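# Sort four sealant cartridges into blue and grey crates

## Task

Four sealant cartridges are partly used. Each one filled to one third or more belongs in the blue crate; each one less full belongs in the grey crate. A cartridge counts only if it lies in its correct crate with nothing poking out beyond the crate walls (rising above the wall tops is allowed), it is at rest at the end, and the red dowel is no longer inside it. Any cartridge in the wrong crate counts against the result.

## Robot and tools

Robot: two arms, left_arm carrying a five-finger left hand and right_arm carrying a five-finger right hand (mirror images). Calibrated bases in the scene frame: left_arm at (+0.003, +0.233, +0.032) m, right_arm at (+0.051, -0.289, +0.038) m, both facing nearly straight along +x. A post stands on the floor behind the arms. Loose objects may occasionally get a small nudge from outside.

Scene frame: origin at table-top height midway between the nominal bases, +x out over the table, +z up, left_arm on the +y side. Camera left/right does not match these names. Reported end_effector_position (m) and end_effector_quat_wxyz use this frame and can be a few cm off.

Hand point: a spot fixed to the palm, 0.05 m in front of it and 0.15 m from the wrist face along the fingers. Its +z runs along straight fingers, +y out of the palm, +x across the palm away from the thumb on the right hand (toward the thumb on the left hand). Straight fingertips extend 0.06-0.07 m past the point, finger centre lines sit 0.06 m behind it along -y. A wrist bracket on the little-finger side can strike things.

The 28-number row (every value in [-1, 1], always all 28 even if one arm is idle): left_arm dx, dy, dz, rx, ry, rz; left hand little, ring, middle, index, thumb_bend, thumb_turn, force_limit, speed; then the same 14 for right_arm and right hand. dx..dz and rx..rz are offsets, not poses, measured from that arm's current Hand target along the Hand target's own axes; 1.0 = 0.6 m or 180 degrees; rx, ry, rz form one rotation vector. All zeros in the six pose numbers asks nothing new of that arm. Finger numbers are absolute targets: -1 straight/open, +1 curled; thumb_turn -1 beside the palm, +1 opposite the fingers. force_limit maps -1..+1 to about 0..10 N (thumb motors to 15 N); speed rises linearly to full at +0.48. For a soft grip close at speed -0.94 or below. There is no 'unchanged' value for the hand: repeat the last eight hand numbers you actually sent (or, before any, hand_measured plus hand_force_limit and hand_speed).

Tools:
- execute_actions(actions, cameras): actions is a list of actions; each action is a list of up to 15 rows, each row one 1/30 s step, the last row held to step 15. Every row of one action counts from the pose at that action's start, so repeating an offset moves further. Images come only with an empty actions list or when cameras names them.
- move(target, speed, blend, blocking, cameras): target is one 28-number row or a list of up to 15 rows; all offsets count from the Hand targets at the move's start, not from the previous row. speed is m/s path top speed (0.002-4.3, default 0.25; turning at twice that in rad/s), one value or one per target. blend in m rounds corners (0 = stop at each). Paths are straight, do not avoid obstacles, end together and are cut off after 10 s. Hand numbers of later targets are sent on arrival once everything is still. blocking=false returns after about 0.5 s while the move runs.
- wait(seconds 0-3600, cameras): lets time pass, commands nothing.
- stop(cameras): brakes a running move.
- zoom_image(camera, region [x0,y0,x1,y1], max 504x504 px): enlarges part of a camera's newest image. Cameras: cam_head_left, cam_head_right, cam_high, cam_low, cam_left_wrist, cam_right_wrist, each 896x504.
- show_instructions(): shows the reference pages.
- finished_scene(scene): ends the scene permanently.

Reading results: Hand target is the last commanded pose (after the orientation clip of 40 degrees per step); the hand often rests 1-5 cm short, usually low, from friction and weight, not contact. Send the gap as a further offset if needed. hand_measured, hand_stopped_by (moving, target, force, stalled, fault) and hand_load_n list six values in finger order. A load near 0 after grasping means the object slipped. The move line reports done, off_target, moving, held or fault, plus limits such as paced or held. Joint torques are raw and offset; numbers 3 and 4 wrap at ±28 N m.

Gripping: with thumb_turn at +1, fingers and thumb close around objects roughly 0.035-0.065 m thick; thumb tip against index pad can pinch light items. A motor only starts when its target changes by 0.002 or more; to squeeze harder raise force_limit and send a target more closed than measured; to release, send a more open one.

Avoid: dropping or releasing moving objects, knocking anything off the table or leaving it off the table, fast impacts with fixed or heavy objects, large finger loads, and any contact between the two hands or arms, which can end the scene. Keep the wrist away from its base axis. Long stretched holds heat motors; at 100 °C the arm falls. Joint ranges (rad): waist ±2.880, shoulder 0-3.142, elbow 0-3.019, wrist pitch -1.693 to 1.571, wrist yaw ±1.571, wrist roll ±2.094.

Each tool is called after "Emit:" in YAML: its name, and indented under it one key for each argument.

Reference images:

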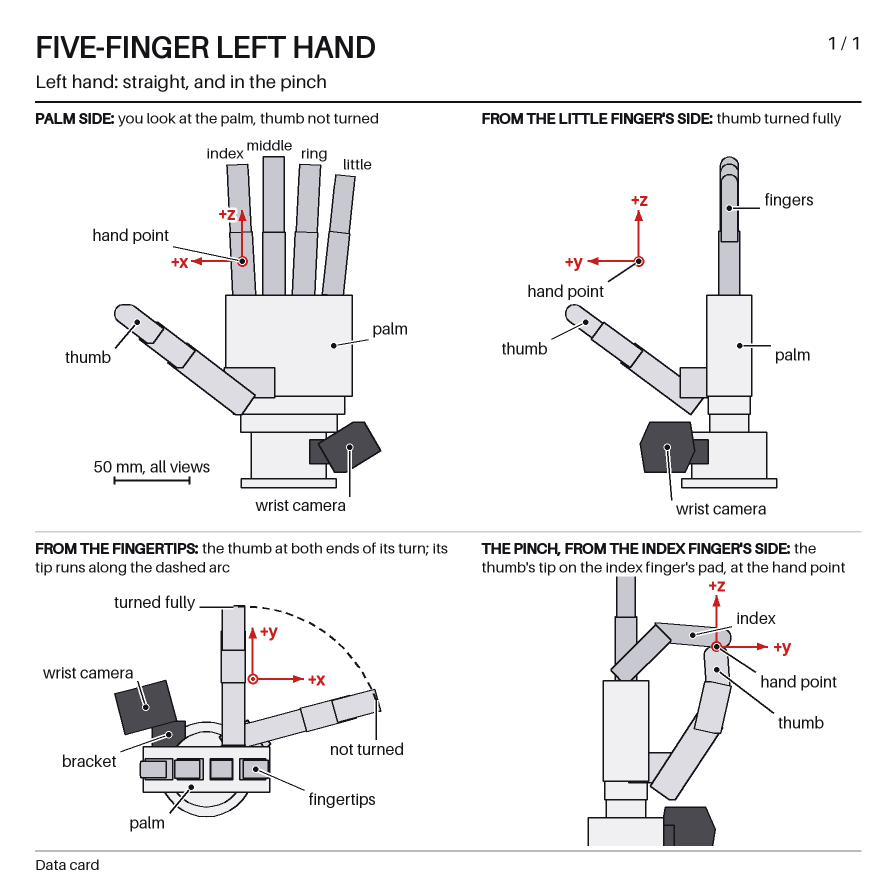

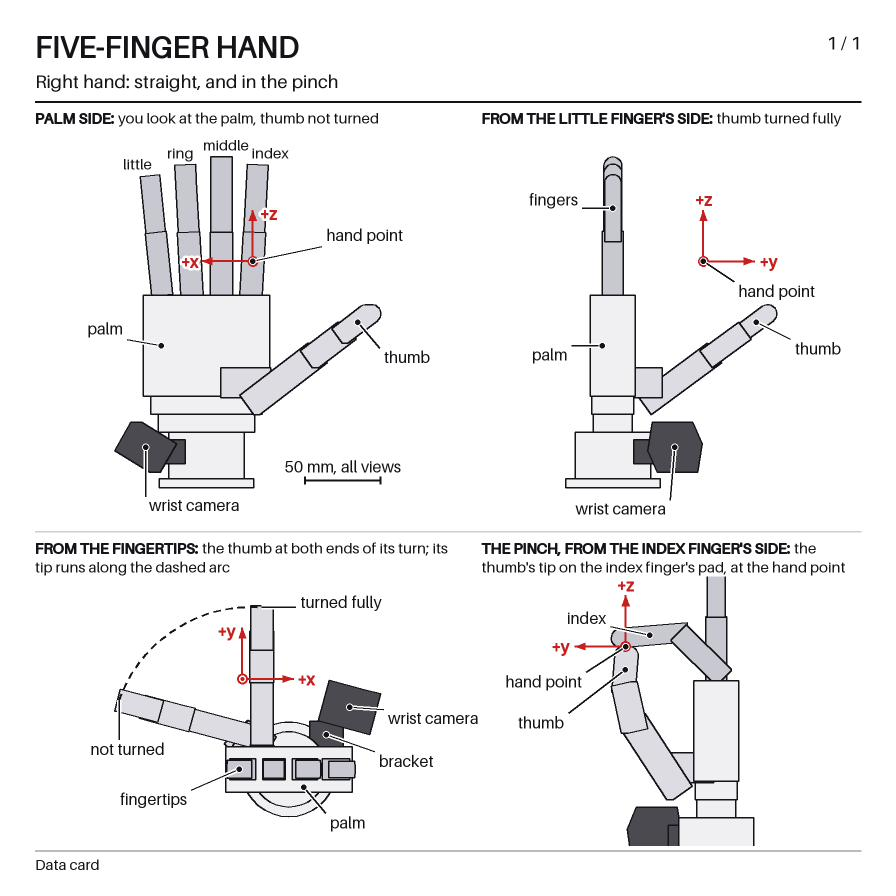

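## Session

Emit:
execute_actions:
  actions: []

Scene clock: 0.00 s.
left_arm: end_effector_position=(+0.1523, -0.0066, +0.3593) hand_measured=(-1.000, -1.000, -1.000, -1.000, -1.000, -1.000) hand_load_n=(+0.0, -0.5, +0.0, -0.5, +0.0, +0.0) hand_stopped_by=(target, target, target, target, target, target) hand_force_limit=0.00 hand_speed=-0.80 end_effector_quat_wxyz=(+0.397, +0.010, +0.755, -0.521) | right_arm: end_effector_position=(+0.4158, -0.0427, +0.2832) hand_measured=(-1.000, -1.000, -1.000, -1.000, -1.000, -1.000) hand_load_n=(+0.0, +0.0, +0.0, +0.0, +0.0, +0.0) hand_stopped_by=(target, target, target, target, target, target) hand_force_limit=0.00 hand_speed=-0.80 end_effector_quat_wxyz=(-0.240, +0.731, -0.632, +0.095)
Joint positions: left_arm=[-1.287 0.266 0.629 -0.513 -0.341 0.614] | right_arm=[0.489 1.239 1.214 -1.024 0.002 0.339]
Joint velocities: within noise
Joint torques (N m): no reading
Motor temperatures (°C): left_arm=[32 30 29 32 34 29] | right_arm=[36 32 27 32 31 29]
Heat: left arm: hottest wrist yaw 34 °C; right arm: hottest waist 36 °C.
Hand target: left_arm +0.1523, -0.0064, +0.3773; +0.401, +0.006, +0.745, -0.533 | right_arm +0.4209, -0.0401, +0.2894; -0.246, +0.729, -0.631, +0.098

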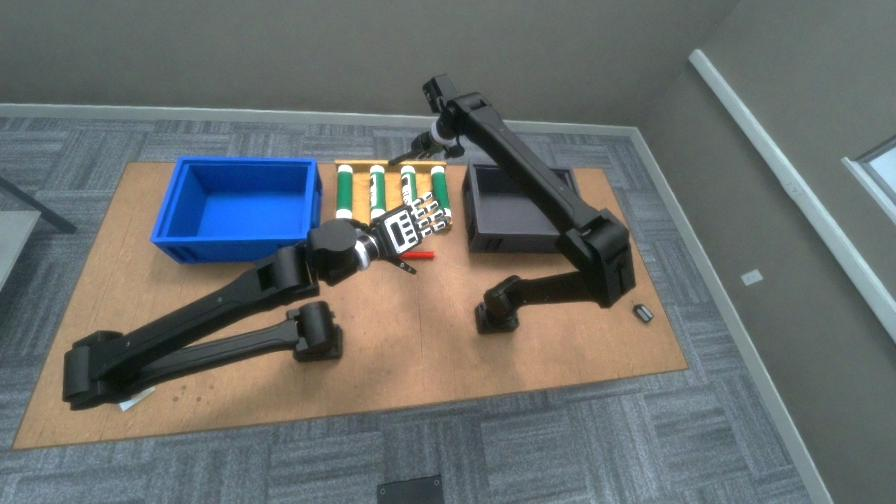

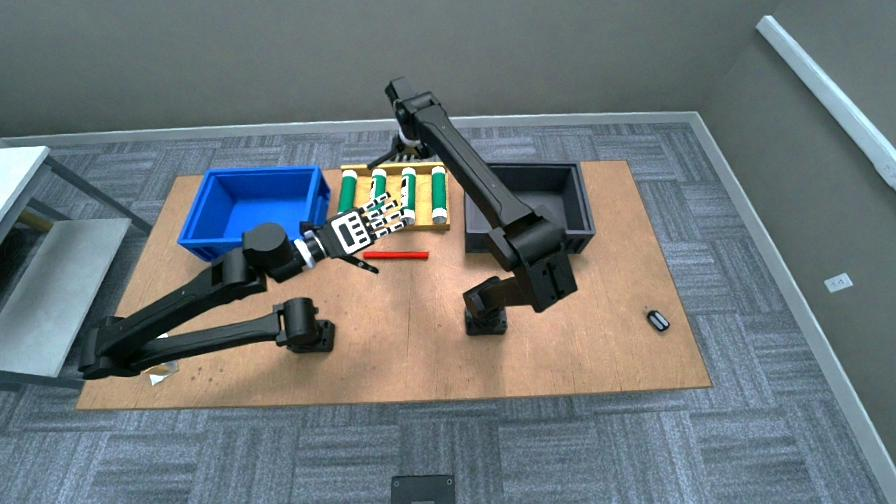

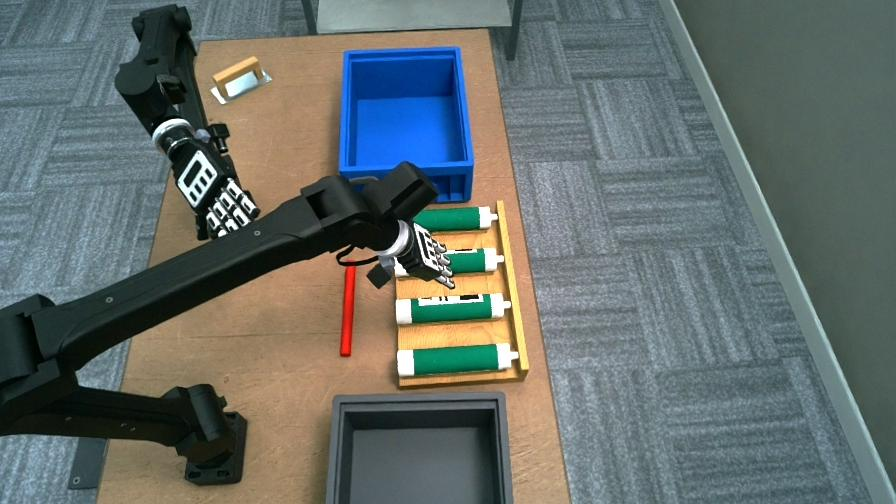

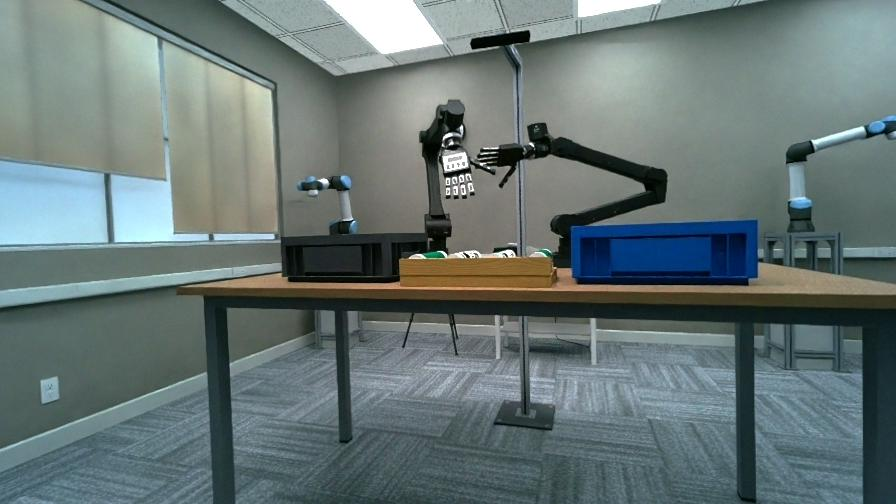

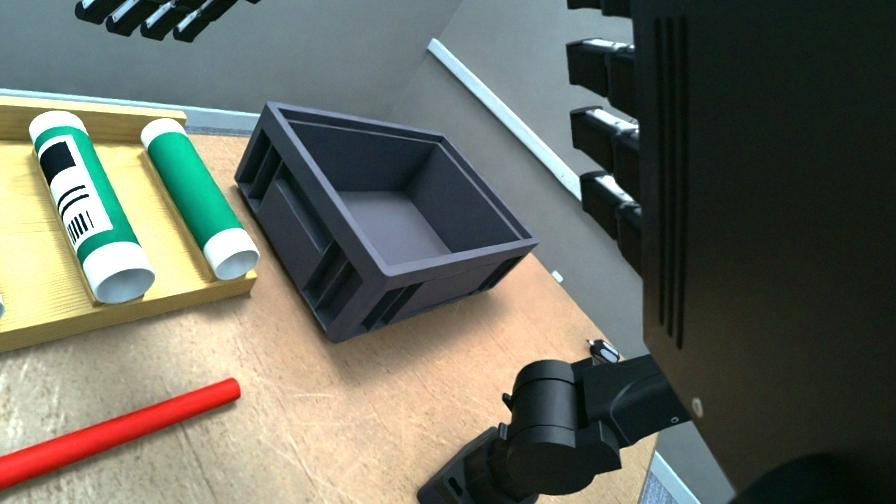

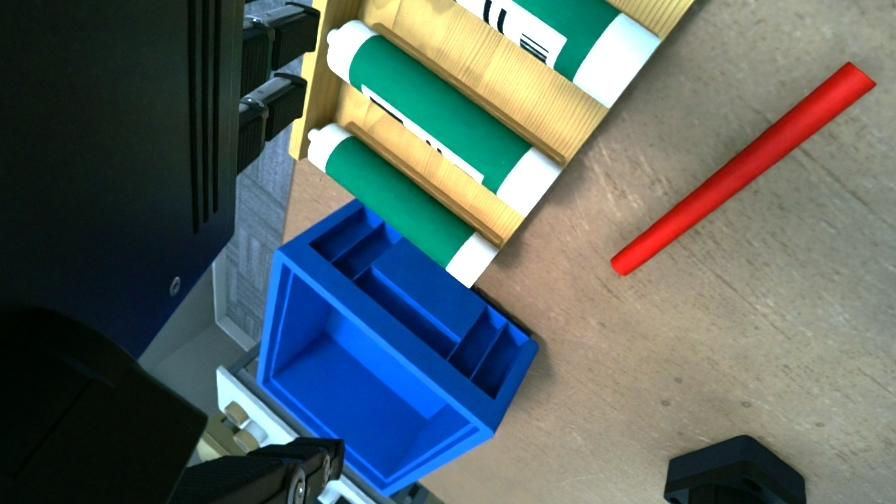

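Emit:
zoom_image:
  camera: "cam_left_wrist"
  region: [0, 80, 300, 360]

Emit:
zoom_image:
  camera: "cam_high"
  region: [320, 180, 560, 420]

Emit:
zoom_image:
  camera: "cam_right_wrist"
  region: [300, 0, 720, 300]

Emit:
zoom_image:
  camera: "cam_head_right"
  region: [300, 140, 500, 300]

Scaled by 1.680.

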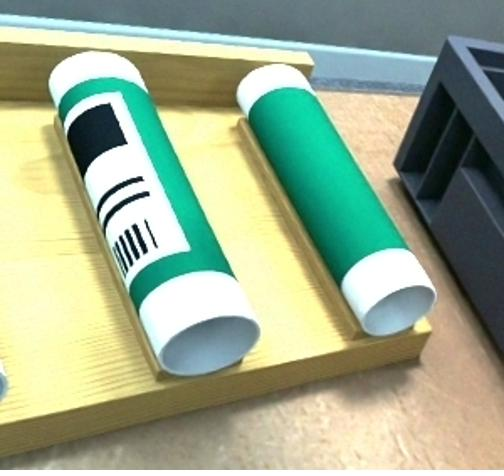

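Scaled by 2.100.

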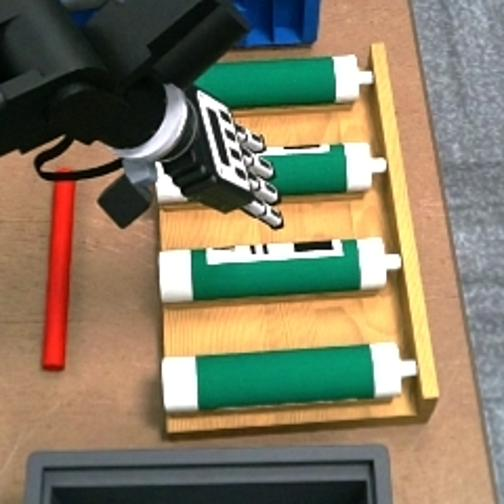

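Scaled by 1.200.

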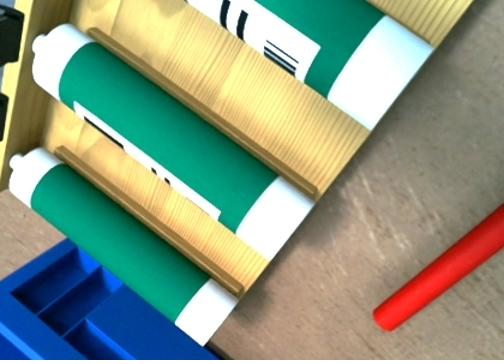

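Scaled by 2.520.

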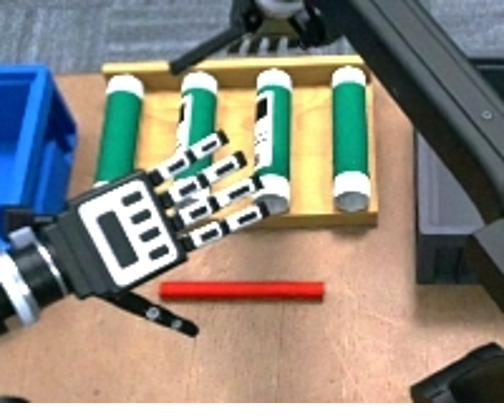

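Emit:
move:
  target: [0,0,0,0,0,0,-1,-1,-1,-1,-1,-1,0,-0.8,0.365,0.163,-0.279,0,0,0,-1,-1,-1,-1,-1,-1,0,-0.8]
  cameras: ["all"]

Scene clock: 165.60 s.
left_arm: end_effector_position=(+0.1523, -0.0066, +0.3593) hand_measured=(-1.000, -1.000, -1.000, -1.000, -1.000, -1.000) hand_load_n=(+0.0, +0.0, +0.0, +0.0, +0.0, +0.0) hand_stopped_by=(target, target, target, target, target, target) hand_force_limit=0.00 hand_speed=-0.80 end_effector_quat_wxyz=(+0.397, +0.010, +0.755, -0.521) | right_arm: end_effector_position=(+0.2951, -0.2946, +0.3377) hand_measured=(-1.000, -1.000, -1.000, -1.000, -1.000, -1.000) hand_load_n=(+0.0, -0.5, +0.0, -0.5, +0.0, +0.0) hand_stopped_by=(target, target, target, target, target, target) hand_force_limit=0.00 hand_speed=-0.80 end_effector_quat_wxyz=(-0.244, +0.729, -0.633, +0.090)
Joint positions: left_arm=[-1.287 0.266 0.629 -0.513 -0.341 0.614] | right_arm=[-0.335 0.883 1.13 -1.449 -0.384 -0.408]
Joint torques (N m): left_arm=[0.09 3.9 12.78 1.76 -0.07 0.05] | right_arm=[-0.67 -2.73 12.93 0.98 -0.31 -0.15]
Motor temperatures (°C): left_arm=[30 29 39 31 31 28] | right_arm=[33 32 43 29 30 28]
Heat: left arm: hottest elbow 39 °C; right arm: hottest elbow 43 °C.
Hand target: left_arm +0.1523, -0.0064, +0.3773; +0.401, +0.006, +0.745, -0.533 | right_arm +0.3002, -0.2996, +0.3494; -0.246, +0.729, -0.631, +0.098
Off the commanded pose: left_arm 0.018 m, 2 deg | right_arm 0.014 m, 1 deg.
move: off_target (right_arm)

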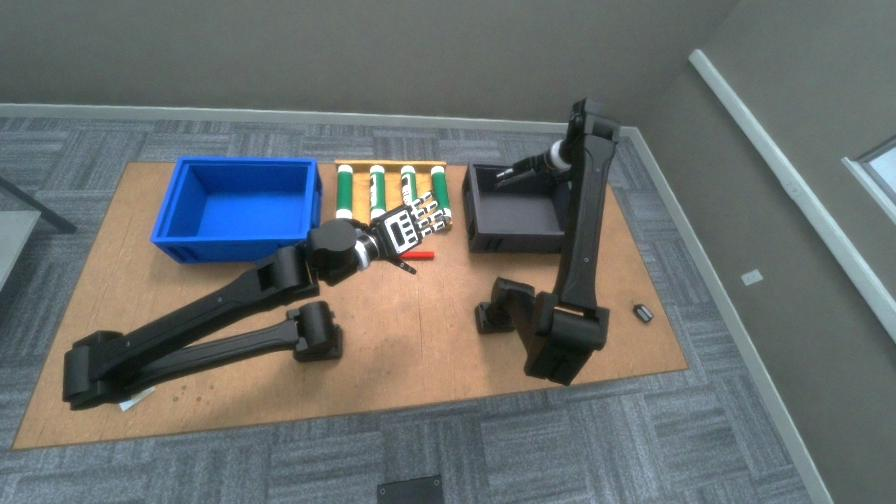

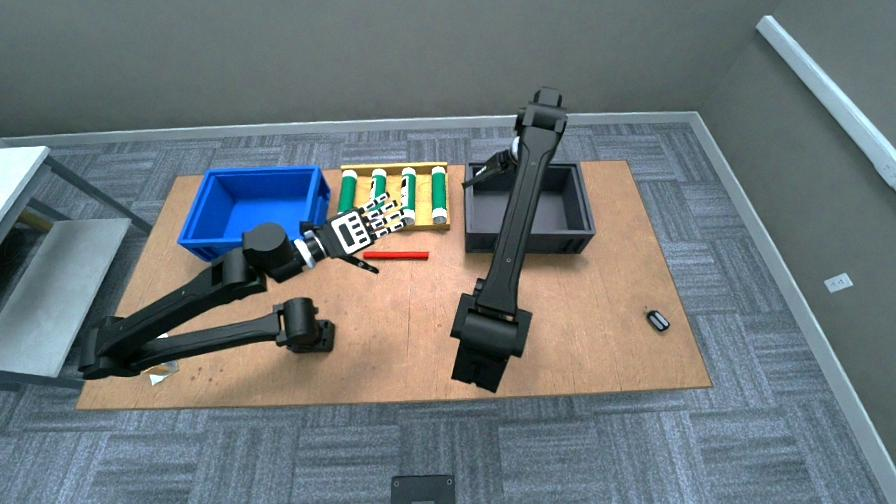

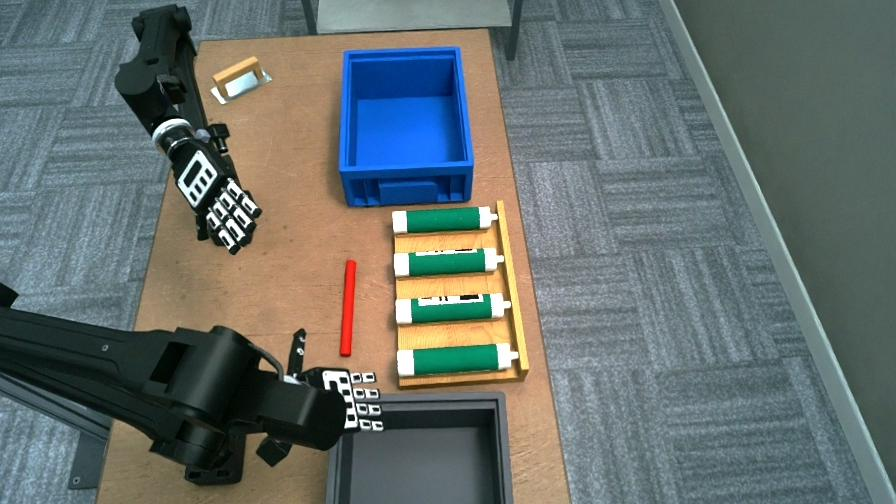

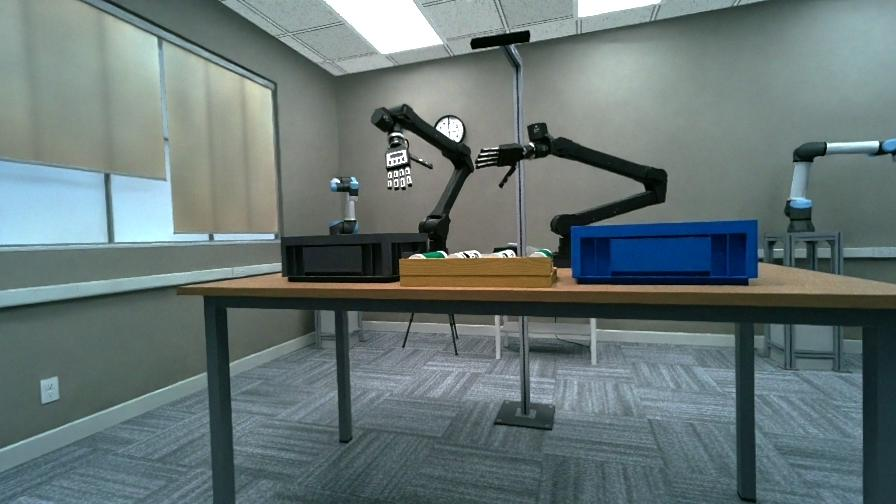

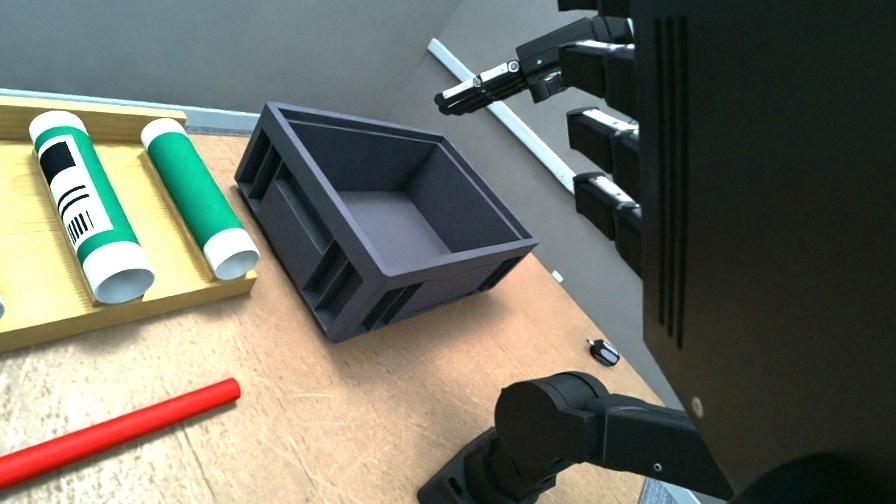

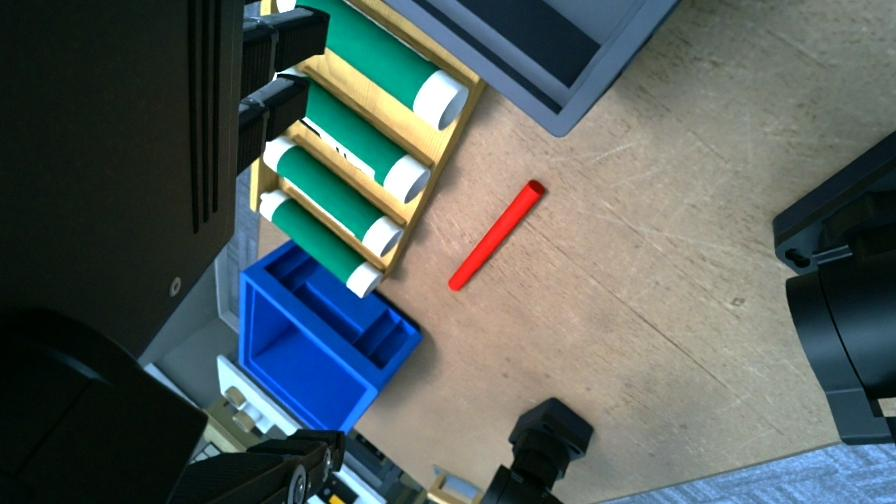

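Emit:
zoom_image:
  camera: "cam_right_wrist"
  region: [340, 50, 480, 150]

Emit:
zoom_image:
  camera: "cam_right_wrist"
  region: [320, 130, 460, 310]

Emit:
zoom_image:
  camera: "cam_head_right"
  region: [325, 150, 465, 240]

Emit:
zoom_image:
  camera: "cam_high"
  region: [370, 190, 540, 400]

Scaled by 3.600.

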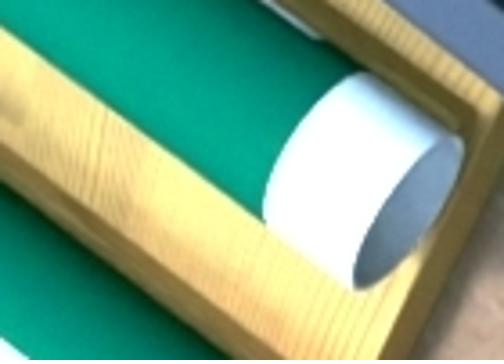

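Scaled by 2.800.

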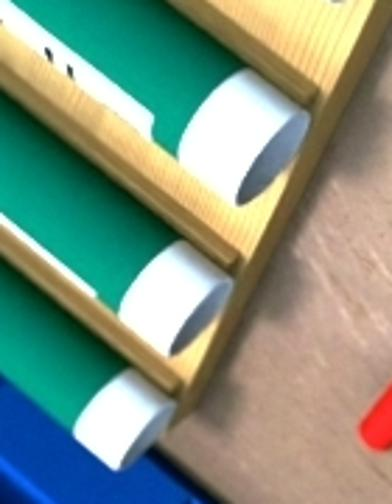

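Scaled by 3.600.

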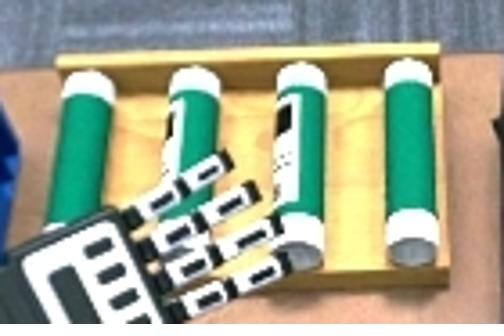

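Scaled by 2.400.

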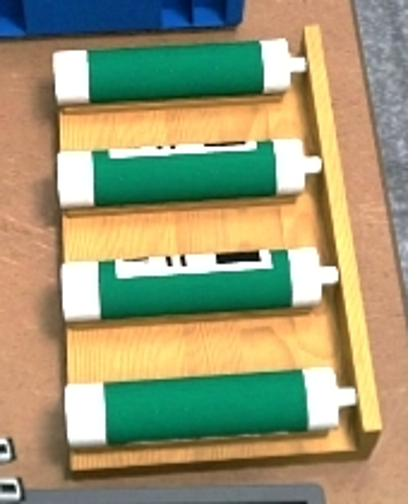

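Emit:
move:
  target: [0.013,0.2425,0.112,-0.066,-0.298,-0.2087,-1,-1,-1,-1,-1,-1,0,-0.8,0,0,0,0,0,0,-1,-1,-1,-1,-1,-1,0,-0.8]
  cameras: ["cam_left_wrist","cam_head_left","cam_high"]

Scene clock: 211.10 s.
left_arm: end_effector_position=(+0.2467, -0.0021, +0.2500) hand_measured=(-1.000, -1.000, -1.000, -1.000, -1.000, -1.000) hand_load_n=(+0.0, +0.0, +0.0, +0.0, +0.0, -0.5) hand_stopped_by=(target, target, target, target, target, target) hand_force_limit=0.00 hand_speed=-0.80 end_effector_quat_wxyz=(+0.500, -0.493, +0.509, -0.498) | right_arm: end_effector_position=(+0.2951, -0.2946, +0.3377) hand_measured=(-1.000, -1.000, -1.000, -1.000, -1.000, -1.000) hand_load_n=(+0.0, +0.0, +0.0, +0.0, -0.5, +0.0) hand_stopped_by=(target, target, target, target, target, target) hand_force_limit=0.00 hand_speed=-0.80 end_effector_quat_wxyz=(-0.244, +0.730, -0.633, +0.090)
Joint positions: left_arm=[-1.337 0.73 0.316 0.401 -1.313 0.005] | right_arm=[-0.335 0.883 1.13 -1.449 -0.384 -0.409]
Joint torques (N m): left_arm=[1.26 1.73 9.44 1.72 -0.16 -0.06] | right_arm=[-0.79 -2.32 13.04 0.91 -0.34 -0.18]
Heat: left arm: hottest elbow 40 °C; right arm: hottest elbow 46 °C.
Hand target: left_arm +0.2502, -0.0005, +0.2503; +0.500, -0.501, +0.499, -0.500 | right_arm +0.3002, -0.2996, +0.3494; -0.246, +0.729, -0.631, +0.098
Off the commanded pose: left_arm 0.004 m, 1 deg | right_arm 0.014 m, 1 deg.
move: done
Images, in order (width x height): cam_head_left 896x504, cam_high 896x504, cam_left_wrist 896x504.

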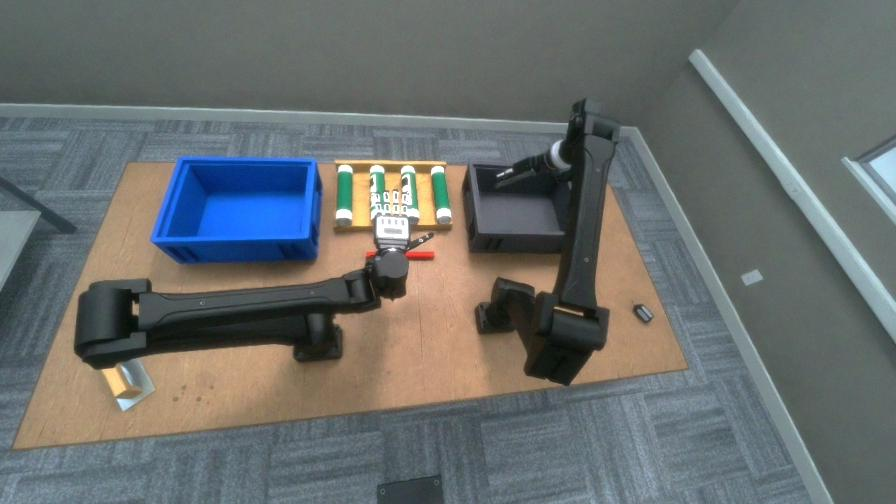

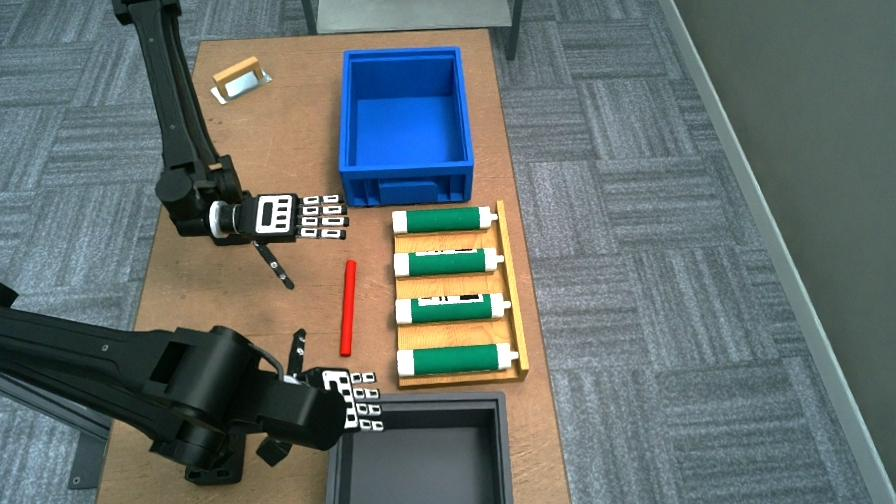

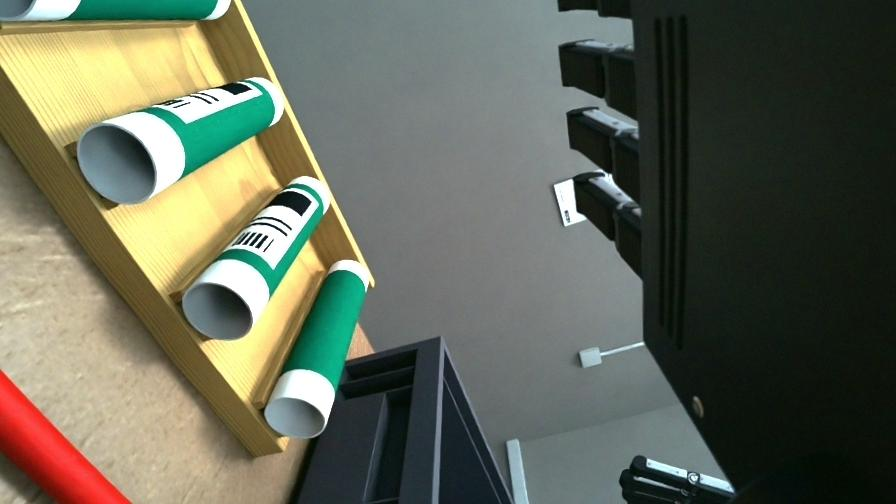

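Emit:
zoom_image:
  camera: "cam_left_wrist"
  region: [60, 90, 200, 220]

Emit:
zoom_image:
  camera: "cam_left_wrist"
  region: [170, 260, 270, 350]

Emit:
zoom_image:
  camera: "cam_left_wrist"
  region: [250, 360, 350, 450]

Scaled by 3.600.

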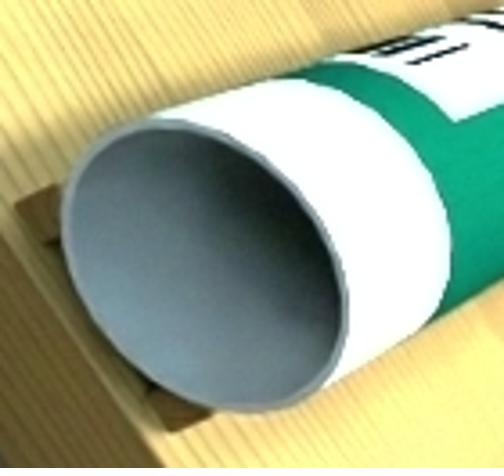

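Scaled by 5.040.

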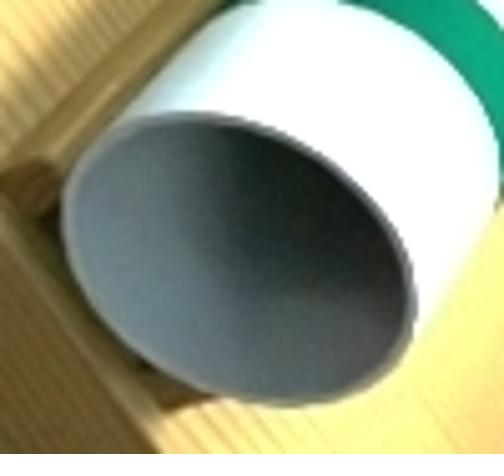

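Scaled by 5.040.

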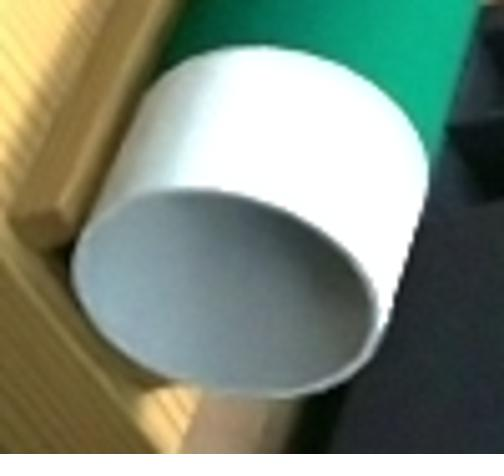

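Emit:
move:
  target: [0.083,0.2,0.033,0,0,0,-1,-1,-1,-1,-1,-1,0,-0.8,0,0,0,0,0,0,-1,-1,-1,-1,-1,-1,0,-0.8]
  cameras: ["cam_left_wrist","cam_head_left","cam_high"]

Scene clock: 236.33 s.
left_arm: end_effector_position=(+0.2672, -0.0523, +0.1306) hand_measured=(-1.000, -1.000, -1.000, -1.000, -1.000, -1.000) hand_load_n=(+0.0, +0.0, +0.0, +0.0, +0.0, -0.5) hand_stopped_by=(target, target, target, target, target, target) hand_force_limit=0.00 hand_speed=-0.80 end_effector_quat_wxyz=(+0.496, -0.500, +0.503, -0.501) | right_arm: end_effector_position=(+0.2951, -0.2946, +0.3377) hand_measured=(-1.000, -1.000, -1.000, -1.000, -1.000, -1.000) hand_load_n=(+0.0, +0.0, +0.0, +0.0, +0.0, +0.0) hand_stopped_by=(target, target, target, target, target, target) hand_force_limit=0.00 hand_speed=-0.80 end_effector_quat_wxyz=(-0.244, +0.730, -0.633, +0.090)
Joint positions: left_arm=[-1.307 1.448 0.268 1.156 -1.289 -0.024] | right_arm=[-0.335 0.883 1.13 -1.449 -0.384 -0.409]
Joint torques (N m): left_arm=[0.73 -2.32 4.86 1.68 -0.1 0.11] | right_arm=[-0.73 -2.43 13.03 1.01 -0.33 -0.21]
Heat: left arm: hottest elbow 39 °C; right arm: hottest elbow 47 °C.
Hand target: left_arm +0.2700, -0.0504, +0.1304; +0.500, -0.501, +0.499, -0.500 | right_arm +0.3002, -0.2996, +0.3494; -0.246, +0.729, -0.631, +0.098
Off the commanded pose: left_arm 0.003 m, 1 deg | right_arm 0.014 m, 1 deg.
move: done
Images, in order (width x height): cam_head_left 896x504, cam_high 896x504, cam_left_wrist 896x504.

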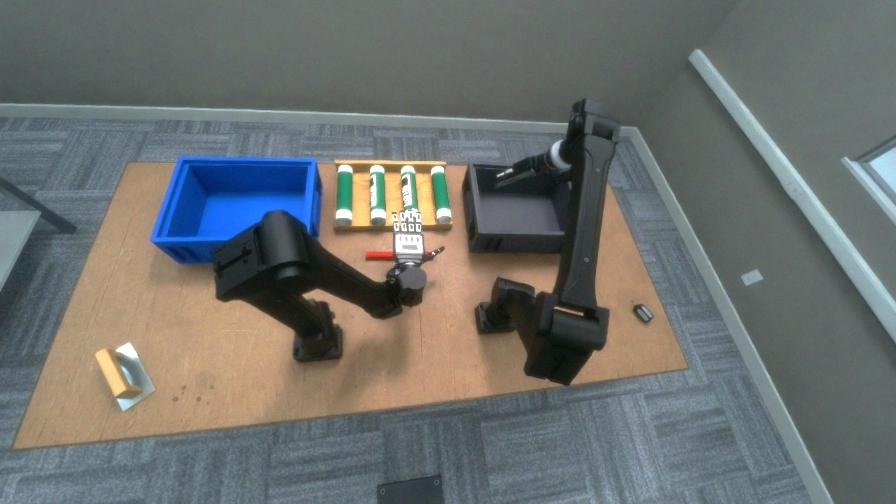

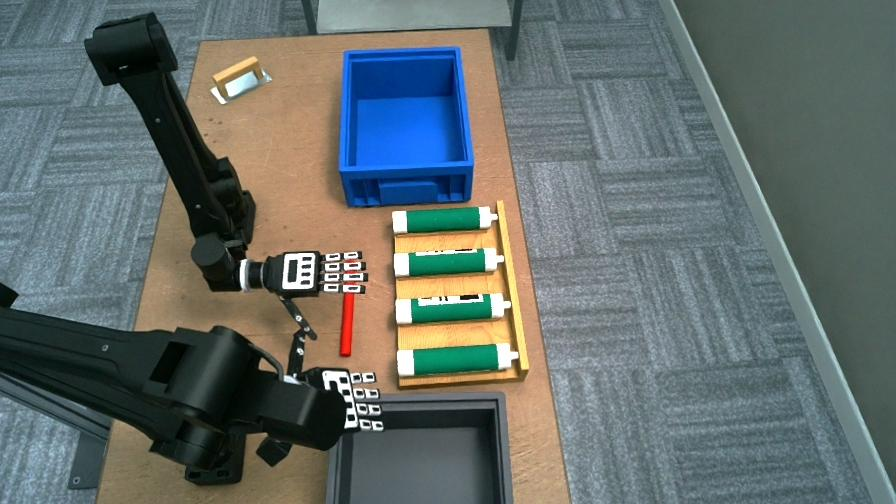

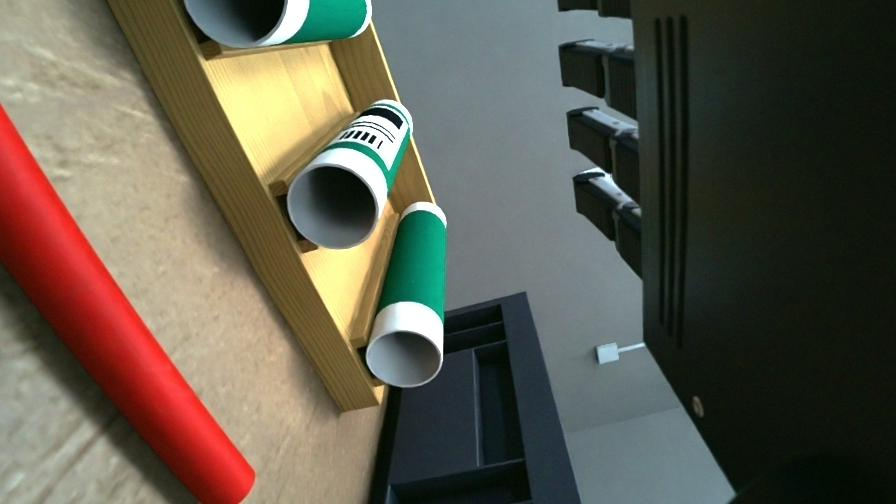

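Emit:
move:
  target: [-0.083,0.075,0,0,0,0,-1,-1,-1,-1,-1,-1,0,-0.8,0,0,0,0,0,0,-1,-1,-1,-1,-1,-1,0,-0.8]
  cameras: ["cam_left_wrist"]

Scene clock: 284.00 s.
left_arm: end_effector_position=(+0.2682, -0.0052, +0.0862) hand_measured=(-1.000, -1.000, -1.000, -1.000, -1.000, -1.000) hand_load_n=(+0.0, +0.0, +0.0, +0.0, +0.0, -0.5) hand_stopped_by=(target, target, target, target, target, target) hand_force_limit=0.00 hand_speed=-0.80 end_effector_quat_wxyz=(+0.496, -0.501, +0.501, -0.502) | right_arm: end_effector_position=(+0.2951, -0.2946, +0.3377) hand_measured=(-1.000, -1.000, -1.000, -1.000, -1.000, -1.000) hand_load_n=(+0.0, +0.0, +0.0, +0.0, -0.5, +0.0) hand_stopped_by=(target, target, target, target, target, target) hand_force_limit=0.00 hand_speed=-0.80 end_effector_quat_wxyz=(-0.244, +0.730, -0.633, +0.090)
Joint positions: left_arm=[-1.245 1.696 0.144 1.539 -1.23 -0.019] | right_arm=[-0.335 0.883 1.13 -1.449 -0.384 -0.409]
Joint torques (N m): left_arm=[0.91 -2.43 1.17 1.69 0.03 0.13] | right_arm=[-0.67 -2.55 13.01 0.88 -0.31 -0.2]
Motor temperatures (°C): left_arm=[30 28 33 31 31 28] | right_arm=[33 30 48 28 30 28]
Heat: left arm: hottest elbow 33 °C; right arm: hottest elbow 48 °C.
Hand target: left_arm +0.2700, -0.0005, +0.0853; +0.500, -0.501, +0.500, -0.499 | right_arm +0.3002, -0.2996, +0.3494; -0.246, +0.729, -0.631, +0.098
Off the commanded pose: left_arm 0.005 m, 1 deg | right_arm 0.014 m, 1 deg.
move: done

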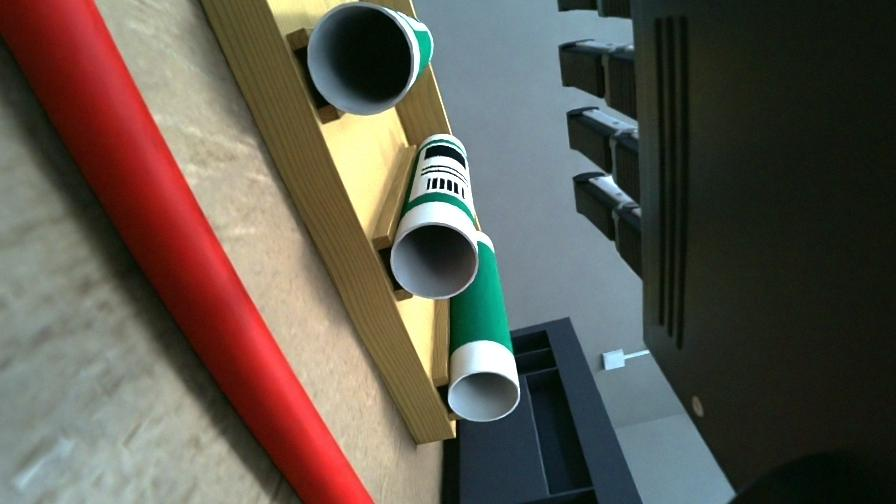

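Emit:
zoom_image:
  camera: "cam_left_wrist"
  region: [295, 0, 445, 120]

Emit:
zoom_image:
  camera: "cam_left_wrist"
  region: [380, 210, 500, 310]

Emit:
zoom_image:
  camera: "cam_left_wrist"
  region: [430, 340, 540, 430]

Scaled by 3.360.

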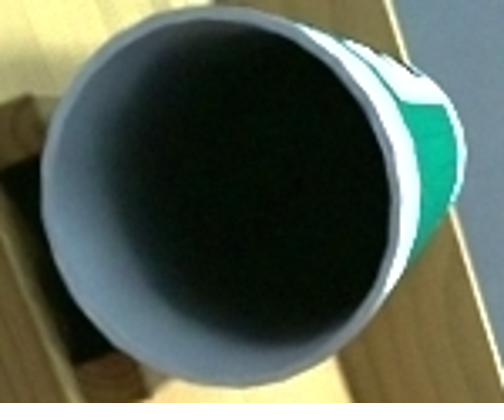

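Scaled by 4.200.

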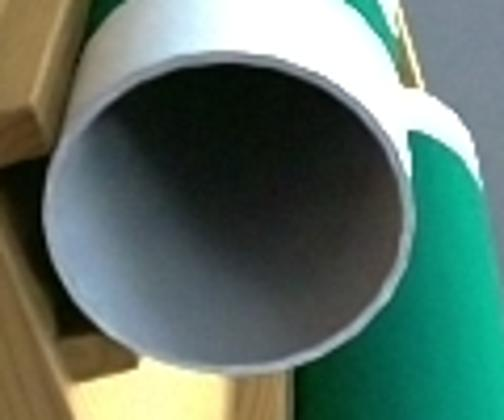

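Scaled by 4.582.

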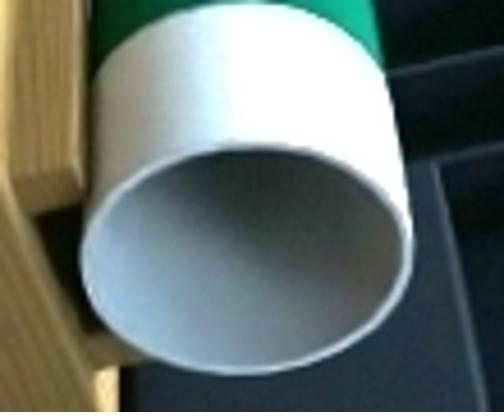

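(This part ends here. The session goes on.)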